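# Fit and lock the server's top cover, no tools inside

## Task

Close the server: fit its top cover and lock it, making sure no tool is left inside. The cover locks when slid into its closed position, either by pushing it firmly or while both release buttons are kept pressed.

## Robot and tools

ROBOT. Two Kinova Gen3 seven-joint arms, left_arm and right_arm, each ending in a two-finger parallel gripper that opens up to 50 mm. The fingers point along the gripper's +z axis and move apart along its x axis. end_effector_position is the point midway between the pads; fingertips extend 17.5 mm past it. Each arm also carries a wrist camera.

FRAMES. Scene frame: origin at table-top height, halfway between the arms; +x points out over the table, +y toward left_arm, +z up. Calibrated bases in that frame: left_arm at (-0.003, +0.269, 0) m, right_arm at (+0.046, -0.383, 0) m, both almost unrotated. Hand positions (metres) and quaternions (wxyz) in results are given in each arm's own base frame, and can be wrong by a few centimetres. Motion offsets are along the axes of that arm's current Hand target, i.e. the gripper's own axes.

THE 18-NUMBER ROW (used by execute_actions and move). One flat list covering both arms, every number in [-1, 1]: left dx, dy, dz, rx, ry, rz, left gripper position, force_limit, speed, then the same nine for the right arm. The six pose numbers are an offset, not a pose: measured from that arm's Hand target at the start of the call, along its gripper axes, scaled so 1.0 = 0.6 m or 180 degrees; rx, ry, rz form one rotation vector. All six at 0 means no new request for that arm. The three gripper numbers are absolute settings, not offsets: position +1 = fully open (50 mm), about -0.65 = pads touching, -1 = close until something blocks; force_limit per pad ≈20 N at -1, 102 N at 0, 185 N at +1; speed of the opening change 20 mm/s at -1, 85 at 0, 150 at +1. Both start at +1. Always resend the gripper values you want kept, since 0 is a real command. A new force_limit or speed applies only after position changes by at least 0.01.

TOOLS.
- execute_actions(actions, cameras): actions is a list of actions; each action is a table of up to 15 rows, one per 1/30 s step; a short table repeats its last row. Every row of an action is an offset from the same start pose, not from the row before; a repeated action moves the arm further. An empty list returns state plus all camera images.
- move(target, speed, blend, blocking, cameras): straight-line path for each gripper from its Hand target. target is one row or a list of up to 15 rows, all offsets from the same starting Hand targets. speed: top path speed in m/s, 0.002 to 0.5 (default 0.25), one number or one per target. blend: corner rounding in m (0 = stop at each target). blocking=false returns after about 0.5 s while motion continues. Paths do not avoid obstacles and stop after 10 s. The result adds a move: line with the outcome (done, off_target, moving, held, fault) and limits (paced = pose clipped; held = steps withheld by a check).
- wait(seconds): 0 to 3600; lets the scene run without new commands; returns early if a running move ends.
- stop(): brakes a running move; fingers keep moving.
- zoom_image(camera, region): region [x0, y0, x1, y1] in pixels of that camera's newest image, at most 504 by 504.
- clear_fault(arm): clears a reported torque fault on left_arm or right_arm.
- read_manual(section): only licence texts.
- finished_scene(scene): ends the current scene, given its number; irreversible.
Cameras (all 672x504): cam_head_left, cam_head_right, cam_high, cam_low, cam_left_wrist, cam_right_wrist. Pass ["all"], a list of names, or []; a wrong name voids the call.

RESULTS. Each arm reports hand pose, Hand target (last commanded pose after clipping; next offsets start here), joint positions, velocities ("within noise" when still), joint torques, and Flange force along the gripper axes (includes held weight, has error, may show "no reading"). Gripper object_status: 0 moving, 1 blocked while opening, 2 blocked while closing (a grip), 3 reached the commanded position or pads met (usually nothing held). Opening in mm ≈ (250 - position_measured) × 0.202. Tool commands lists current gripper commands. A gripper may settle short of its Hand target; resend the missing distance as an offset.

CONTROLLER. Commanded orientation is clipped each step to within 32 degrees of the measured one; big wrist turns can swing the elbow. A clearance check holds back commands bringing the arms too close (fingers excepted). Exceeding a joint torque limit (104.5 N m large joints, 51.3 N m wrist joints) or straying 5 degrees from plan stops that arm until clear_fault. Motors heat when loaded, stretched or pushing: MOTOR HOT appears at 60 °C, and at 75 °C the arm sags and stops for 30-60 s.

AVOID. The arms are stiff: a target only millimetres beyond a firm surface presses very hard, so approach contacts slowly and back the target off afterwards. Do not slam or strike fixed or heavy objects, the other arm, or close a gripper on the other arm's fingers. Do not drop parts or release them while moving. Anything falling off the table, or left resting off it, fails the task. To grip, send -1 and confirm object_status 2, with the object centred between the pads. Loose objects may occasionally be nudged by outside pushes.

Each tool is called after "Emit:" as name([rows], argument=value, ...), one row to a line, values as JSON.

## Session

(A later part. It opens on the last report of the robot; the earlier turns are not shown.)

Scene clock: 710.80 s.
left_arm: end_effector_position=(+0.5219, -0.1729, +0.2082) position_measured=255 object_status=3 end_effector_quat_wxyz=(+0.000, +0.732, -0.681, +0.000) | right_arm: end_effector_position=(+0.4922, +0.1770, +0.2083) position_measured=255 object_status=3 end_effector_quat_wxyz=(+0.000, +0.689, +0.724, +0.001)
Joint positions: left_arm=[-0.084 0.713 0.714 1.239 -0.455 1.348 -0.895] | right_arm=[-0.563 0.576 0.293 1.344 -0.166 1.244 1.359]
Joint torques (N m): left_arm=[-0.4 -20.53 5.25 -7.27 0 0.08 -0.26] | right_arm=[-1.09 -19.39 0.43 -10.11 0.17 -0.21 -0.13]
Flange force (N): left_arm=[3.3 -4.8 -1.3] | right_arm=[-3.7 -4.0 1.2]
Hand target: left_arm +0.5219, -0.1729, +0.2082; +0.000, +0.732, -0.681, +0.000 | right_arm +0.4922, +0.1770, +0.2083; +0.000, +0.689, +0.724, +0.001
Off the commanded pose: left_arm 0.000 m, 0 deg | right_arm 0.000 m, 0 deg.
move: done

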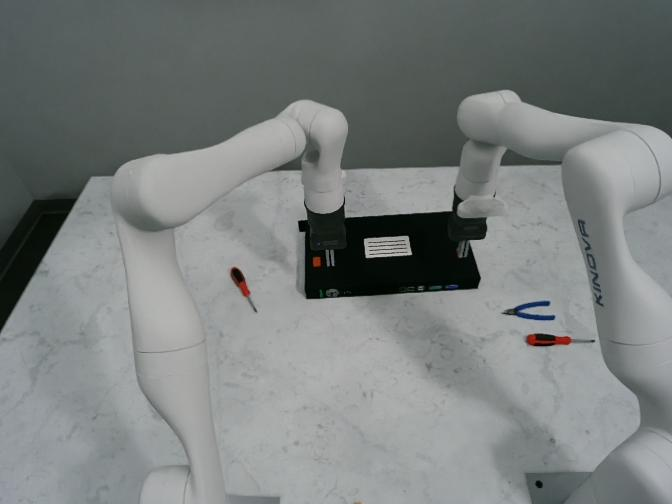

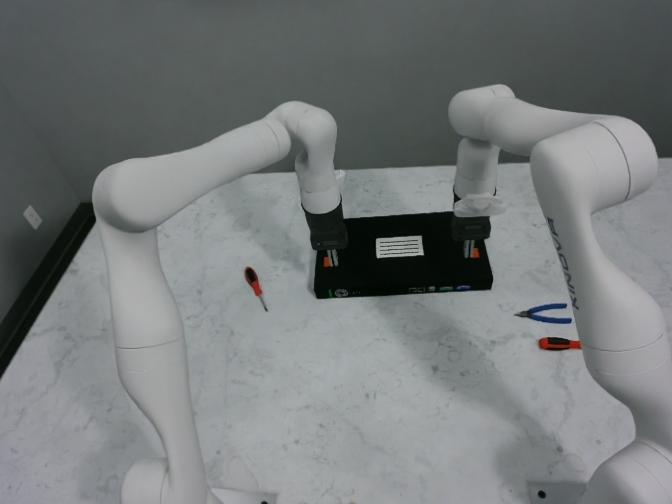

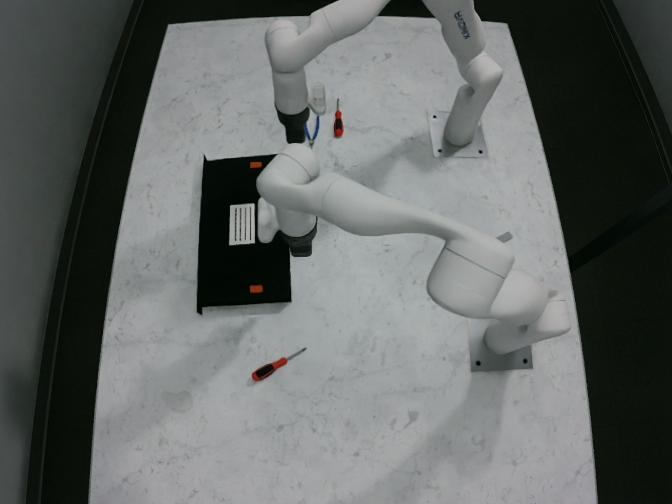

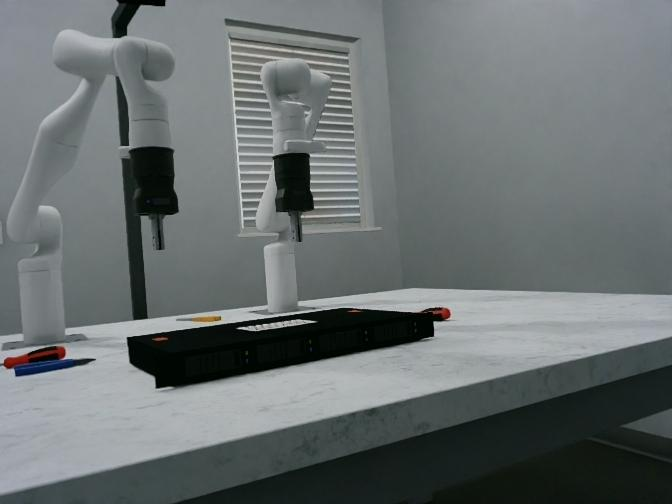

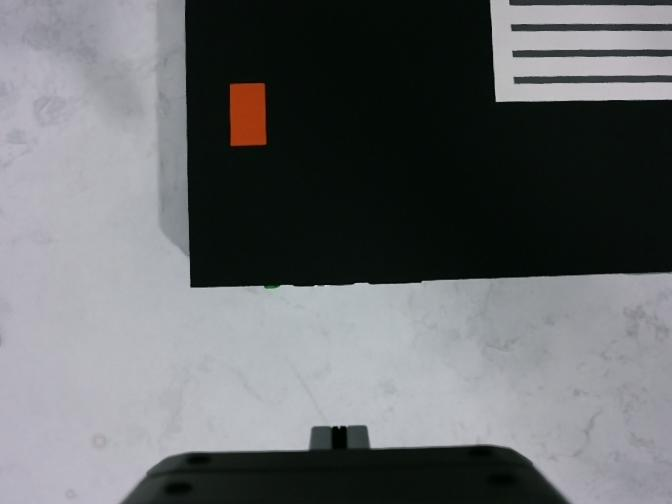

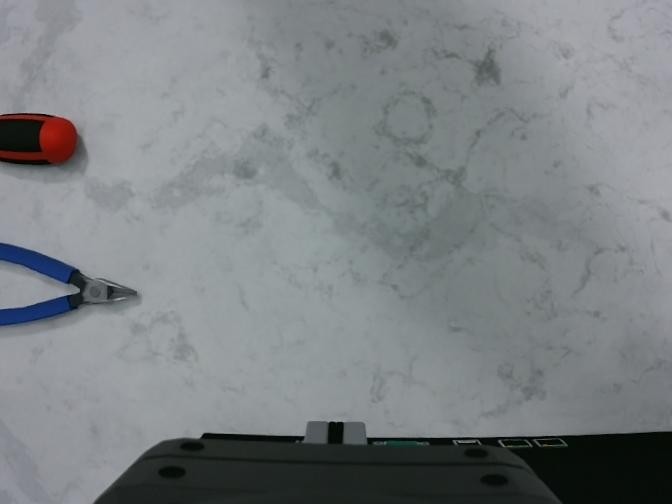

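Emit:
move(target=[0,-0.2,0,0,0,0,-1,1,1,0,0.03,0,0,0,0,-1,1,1], cameras=["cam_left_wrist","cam_right_wrist","cam_head_right"])

Emit:
zoom_image(camera="cam_left_wrist", region=[170, 0, 672, 440])

Emit:
zoom_image(camera="cam_left_wrist", region=[170, 0, 340, 200])

Scene clock: 720.30 s.
left_arm: end_effector_position=(+0.6416, -0.1643, +0.2082) position_measured=255 object_status=3 end_effector_quat_wxyz=(+0.000, +0.732, -0.681, +0.000) | right_arm: end_effector_position=(+0.5102, +0.1779, +0.2083) position_measured=255 object_status=3 end_effector_quat_wxyz=(+0.000, +0.689, +0.724, +0.001)
Joint positions: left_arm=[0.063 1.02 0.658 0.557 -0.551 1.658 -1.105] | right_arm=[-0.542 0.616 0.292 1.272 -0.174 1.276 1.369]
Joint torques (N m): left_arm=[-0.46 -26.85 4.16 -6.97 0.01 -0.01 -0.24] | right_arm=[-1.13 -20.29 0.57 -10.35 0.14 -0.11 -0.11]
Flange force (N): left_arm=[5.3 -12.5 -4.3] | right_arm=[-3.9 -5.0 1.9]
Hand target: left_arm +0.6416, -0.1643, +0.2082; +0.000, +0.732, -0.681, +0.000 | right_arm +0.5102, +0.1779, +0.2083; +0.000, +0.689, +0.724, +0.001
Off the commanded pose: left_arm 0.000 m, 0 deg | right_arm 0.000 m, 0 deg.
move: done
Images, in order (width x height): cam_head_right 672x504, cam_left_wrist 672x504, cam_right_wrist 672x504.

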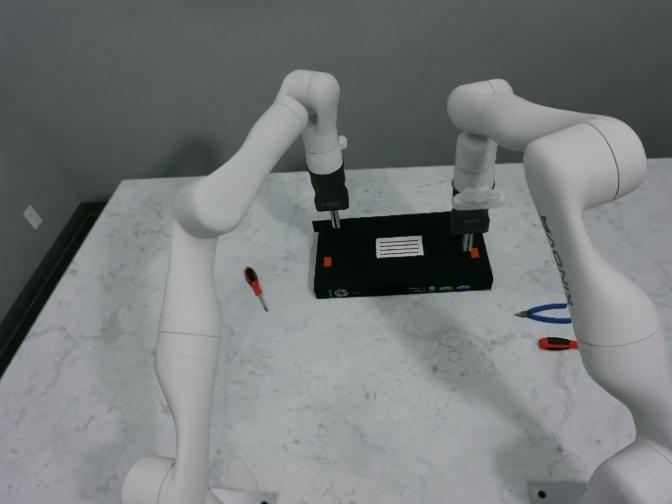

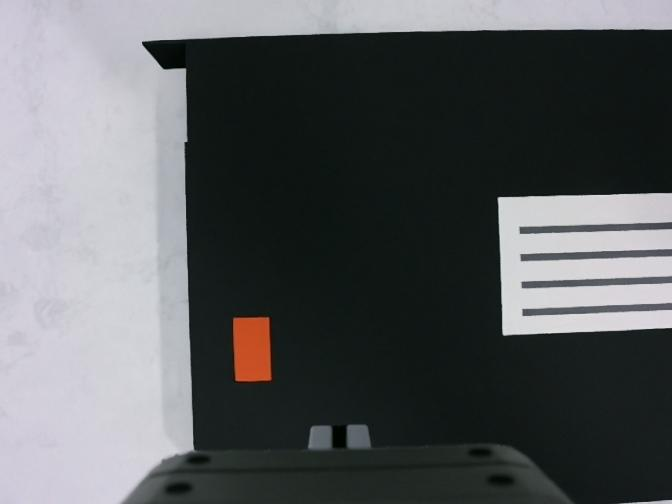

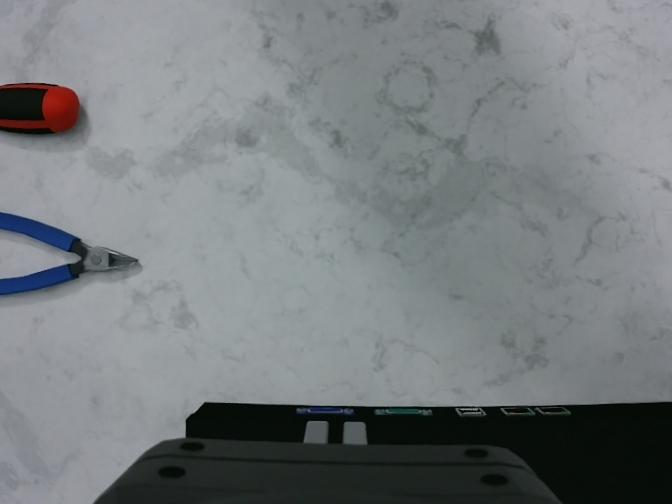

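Scaled by 1.004.

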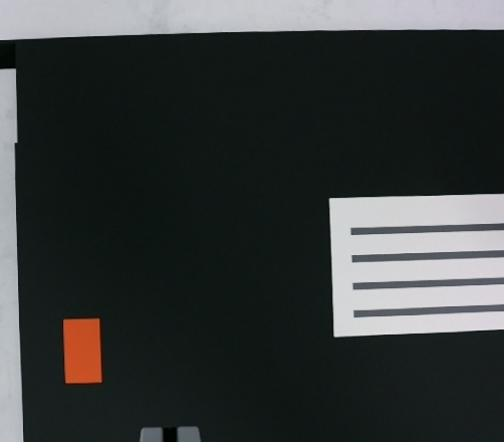

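Scaled by 2.520.

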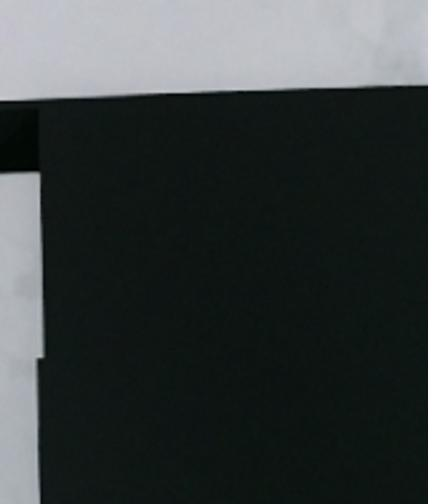

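Emit:
move([
  [0,0.2,0,0,0,0,-1,1,1,0,0,0,0,0,0,-1,1,1],
  [0,0.2,0.25,0,0,0,-1,1,1,0,0,0,0,0,0,-1,1,1],
  [0,0.14,0.25,0,0,0,-1,1,1,0,0,0,0,0,0,-1,1,1],
], speed=[0.2,0.12,0.04])

Emit:
move(target=[0,-0.008,0,0,0,0,-1,1,1,0,0,0,0,0,0,-1,1,1], speed=0.02)

Emit:
move(target=[0,-0.006,0,0,0,0,-1,1,1,0,0,0,0,0,0,-1,1,1], speed=0.02, cameras=["cam_left_wrist","cam_low"])

Scene clock: 747.73 s.
left_arm: end_effector_position=(+0.5579, -0.1702, +0.0582) position_measured=255 object_status=3 end_effector_quat_wxyz=(+0.000, +0.732, -0.681, +0.000) | right_arm: end_effector_position=(+0.5102, +0.1779, +0.2083) position_measured=255 object_status=3 end_effector_quat_wxyz=(+0.000, +0.689, +0.724, +0.001)
Joint positions: left_arm=[-0.054 0.943 0.628 1.301 -0.572 1.077 -0.853] | right_arm=[-0.542 0.616 0.292 1.272 -0.174 1.276 1.369]
Joint torques (N m): left_arm=[-0.42 -23.17 5.82 -6.2 -0.01 0.04 -0.27] | right_arm=[-1.04 -20.22 0.48 -10.28 0.17 -0.12 -0.13]
Flange force (N): left_arm=[2.7 -3.5 0.6] | right_arm=[-3.8 -4.9 1.7]
Hand target: left_arm +0.5579, -0.1702, +0.0582; +0.000, +0.732, -0.681, +0.000 | right_arm +0.5102, +0.1779, +0.2083; +0.000, +0.689, +0.724, +0.001
Off the commanded pose: left_arm 0.000 m, 0 deg | right_arm 0.000 m, 0 deg.
move: done

Scene clock: 748.33 s.
left_arm: end_effector_position=(+0.5625, -0.1699, +0.0582) position_measured=255 object_status=3 end_effector_quat_wxyz=(+0.000, +0.732, -0.681, +0.000) | right_arm: end_effector_position=(+0.5102, +0.1779, +0.2083) position_measured=255 object_status=3 end_effector_quat_wxyz=(+0.000, +0.689, +0.724, +0.001)
Joint positions: left_arm=[-0.052 0.951 0.628 1.28 -0.572 1.088 -0.861] | right_arm=[-0.542 0.616 0.292 1.272 -0.174 1.276 1.369]
Joint torques (N m): left_arm=[-9 -25.83 -0.69 -30.39 -11.09 -18.88 -0.74] | right_arm=[-1.09 -20.24 0.53 -10.22 0.16 -0.11 -0.14]
Flange force (N): left_arm=[-2.5 53.2 -24.7] | right_arm=[-3.8 -4.6 1.6]
Hand target: left_arm +0.5627, -0.1698, +0.0582; +0.000, +0.732, -0.681, +0.000 | right_arm +0.5102, +0.1779, +0.2083; +0.000, +0.689, +0.724, +0.001
Off the commanded pose: left_arm 0.000 m, 0 deg | right_arm 0.000 m, 0 deg.
move: done

Scene clock: 748.87 s.
left_arm: end_effector_position=(+0.5667, -0.1694, +0.0582) position_measured=255 object_status=3 end_effector_quat_wxyz=(-0.001, +0.732, -0.681, +0.000) | right_arm: end_effector_position=(+0.5102, +0.1779, +0.2083) position_measured=255 object_status=3 end_effector_quat_wxyz=(+0.000, +0.689, +0.724, +0.001)
Joint positions: left_arm=[-0.051 0.958 0.628 1.263 -0.572 1.096 -0.868] | right_arm=[-0.542 0.616 0.292 1.272 -0.174 1.276 1.369]
Joint velocities: left_arm=[-0.001 0 0.002 0.005 0.002 0.004 0.001] | right_arm=[within noise]
Joint torques (N m): left_arm=[-3.63 -30.87 5.56 -17.42 -3.85 -6.61 -0.07] | right_arm=[-1.07 -20.27 0.52 -10.29 0.13 -0.15 -0.1]
Flange force (N): left_arm=[0.9 15.6 3.4] | right_arm=[-3.7 -4.8 1.6]
Hand target: left_arm +0.5663, -0.1696, +0.0582; +0.000, +0.732, -0.681, +0.000 | right_arm +0.5102, +0.1779, +0.2083; +0.000, +0.689, +0.724, +0.001
Off the commanded pose: left_arm 0.000 m, 0 deg | right_arm 0.000 m, 0 deg.
TORQUE WARNING: the torque sensor of joint 6 (wrist pitch) of the left arm reached its warning level (29.4 N m). A warning alone does not stop the arm.
move: done
Images, in order (width x height): cam_low 672x504, cam_left_wrist 672x504.

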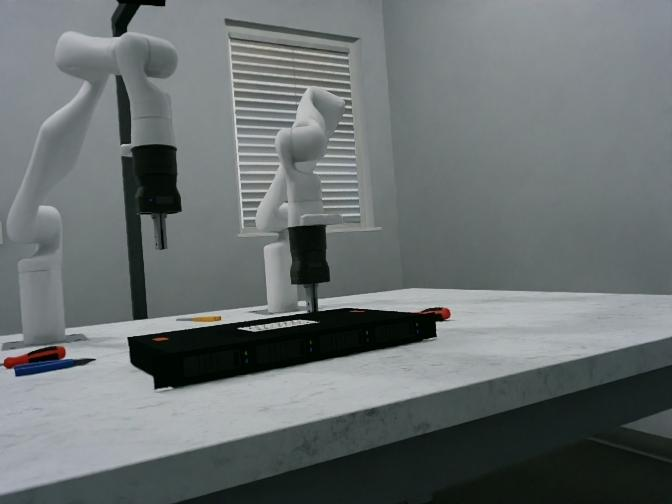

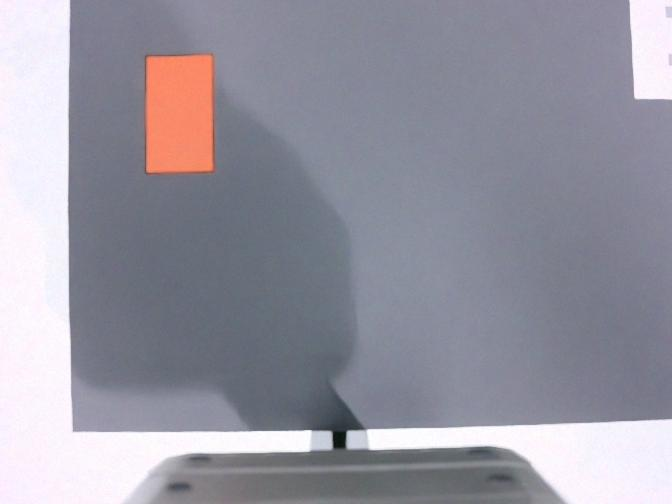

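Emit:
move([
  [0,0.06,0,0,0,0,-1,1,1,0,0,0,0,0,0,-1,1,1],
  [0,0.06,-0.25,0,0,0,-1,1,1,0,0,0,0,0,0,-1,1,1],
  [0,-0.14,-0.25,0,0,0,-1,1,1,0,0,0,0,0,0,-1,1,1],
], blend=[0,0.02,0], cameras=["all"])

Emit:
zoom_image(camera="cam_low", region=[110, 320, 230, 400])

Emit:
zoom_image(camera="cam_low", region=[340, 280, 460, 360])

Emit:
zoom_image(camera="cam_left_wrist", region=[170, 0, 340, 200])

Scene clock: 760.93 s.
left_arm: end_effector_position=(+0.6500, -0.1637, +0.2082) position_measured=255 object_status=3 end_effector_quat_wxyz=(+0.000, +0.732, -0.681, +0.000) | right_arm: end_effector_position=(+0.5102, +0.1779, +0.2083) position_measured=255 object_status=3 end_effector_quat_wxyz=(+0.000, +0.689, +0.724, +0.001)
Joint positions: left_arm=[0.083 1.053 0.653 0.473 -0.562 1.697 -1.133] | right_arm=[-0.542 0.616 0.292 1.272 -0.174 1.276 1.369]
Joint torques (N m): left_arm=[-0.32 -27.3 3.9 -6.84 -0.01 0.06 -0.29] | right_arm=[-1.08 -20.2 0.49 -10.27 0.15 -0.14 -0.15]
Flange force (N): left_arm=no reading | right_arm=[-3.8 -4.9 1.6]
Hand target: left_arm +0.6500, -0.1637, +0.2082; +0.000, +0.732, -0.681, +0.000 | right_arm +0.5102, +0.1779, +0.2083; +0.000, +0.689, +0.724, +0.001
Off the commanded pose: left_arm 0.000 m, 0 deg | right_arm 0.000 m, 0 deg.
move: done

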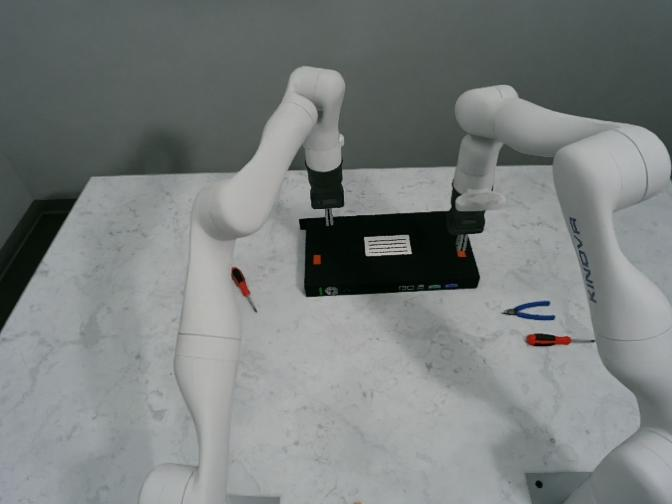

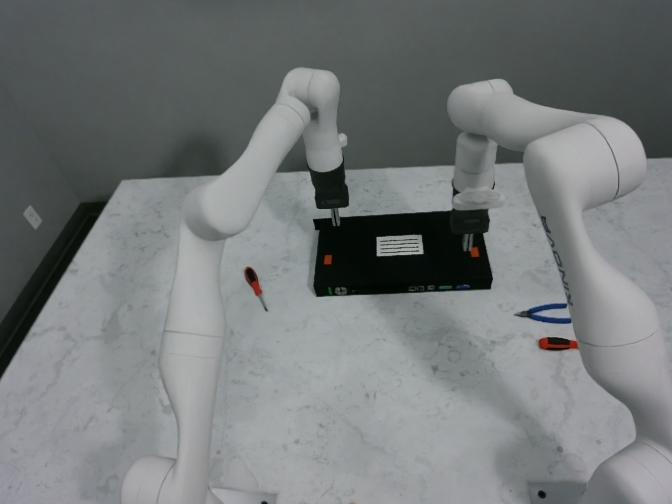

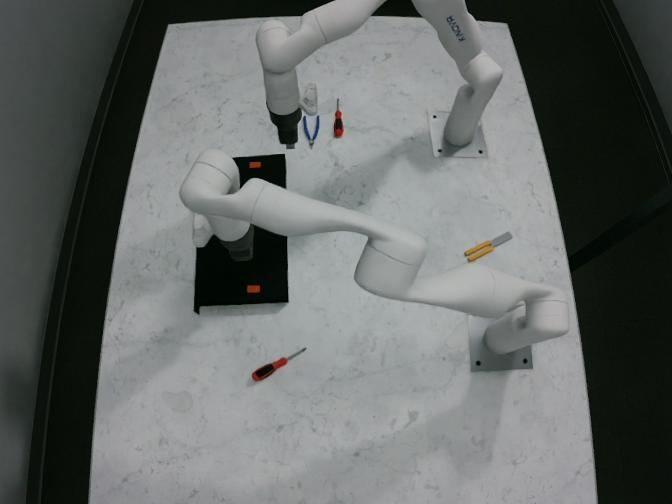

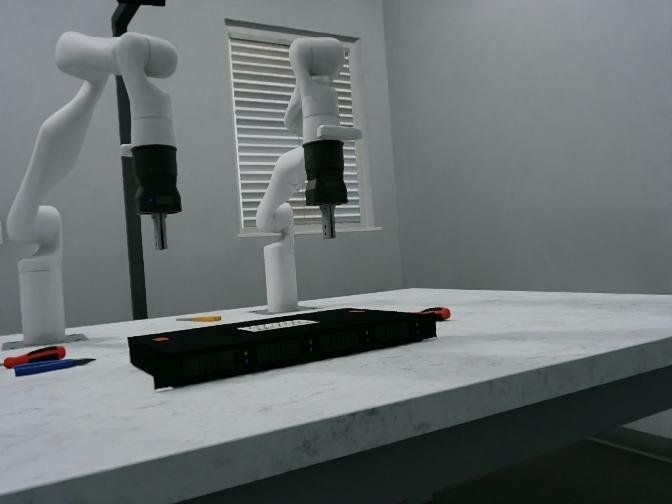

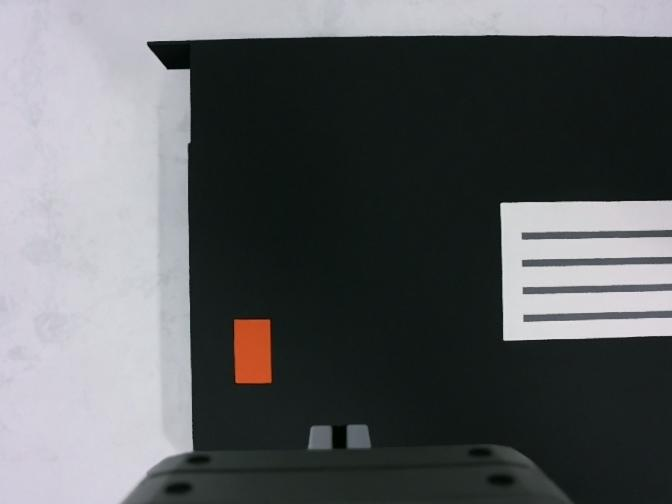

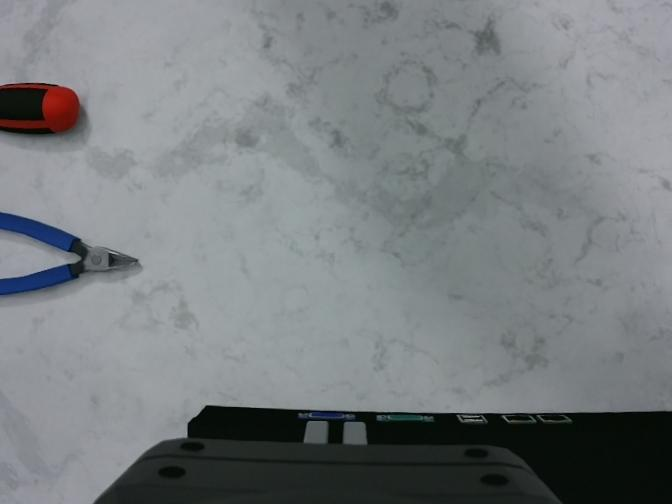

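Scaled by 4.200.

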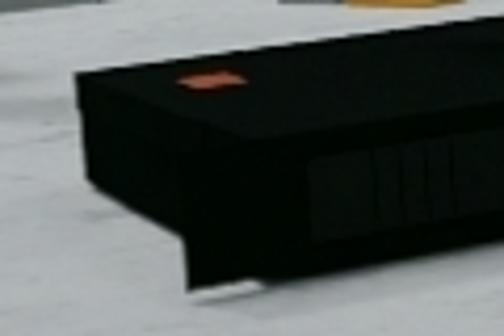

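Scaled by 4.200.

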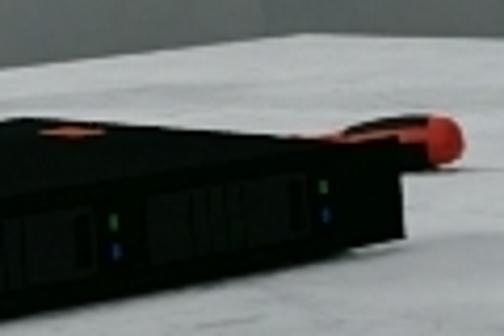

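Scaled by 2.520.

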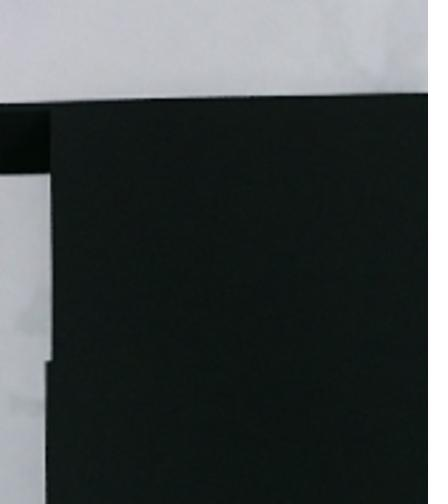

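Emit:
finished_scene(scene=1)

The scene is finished: the task was done.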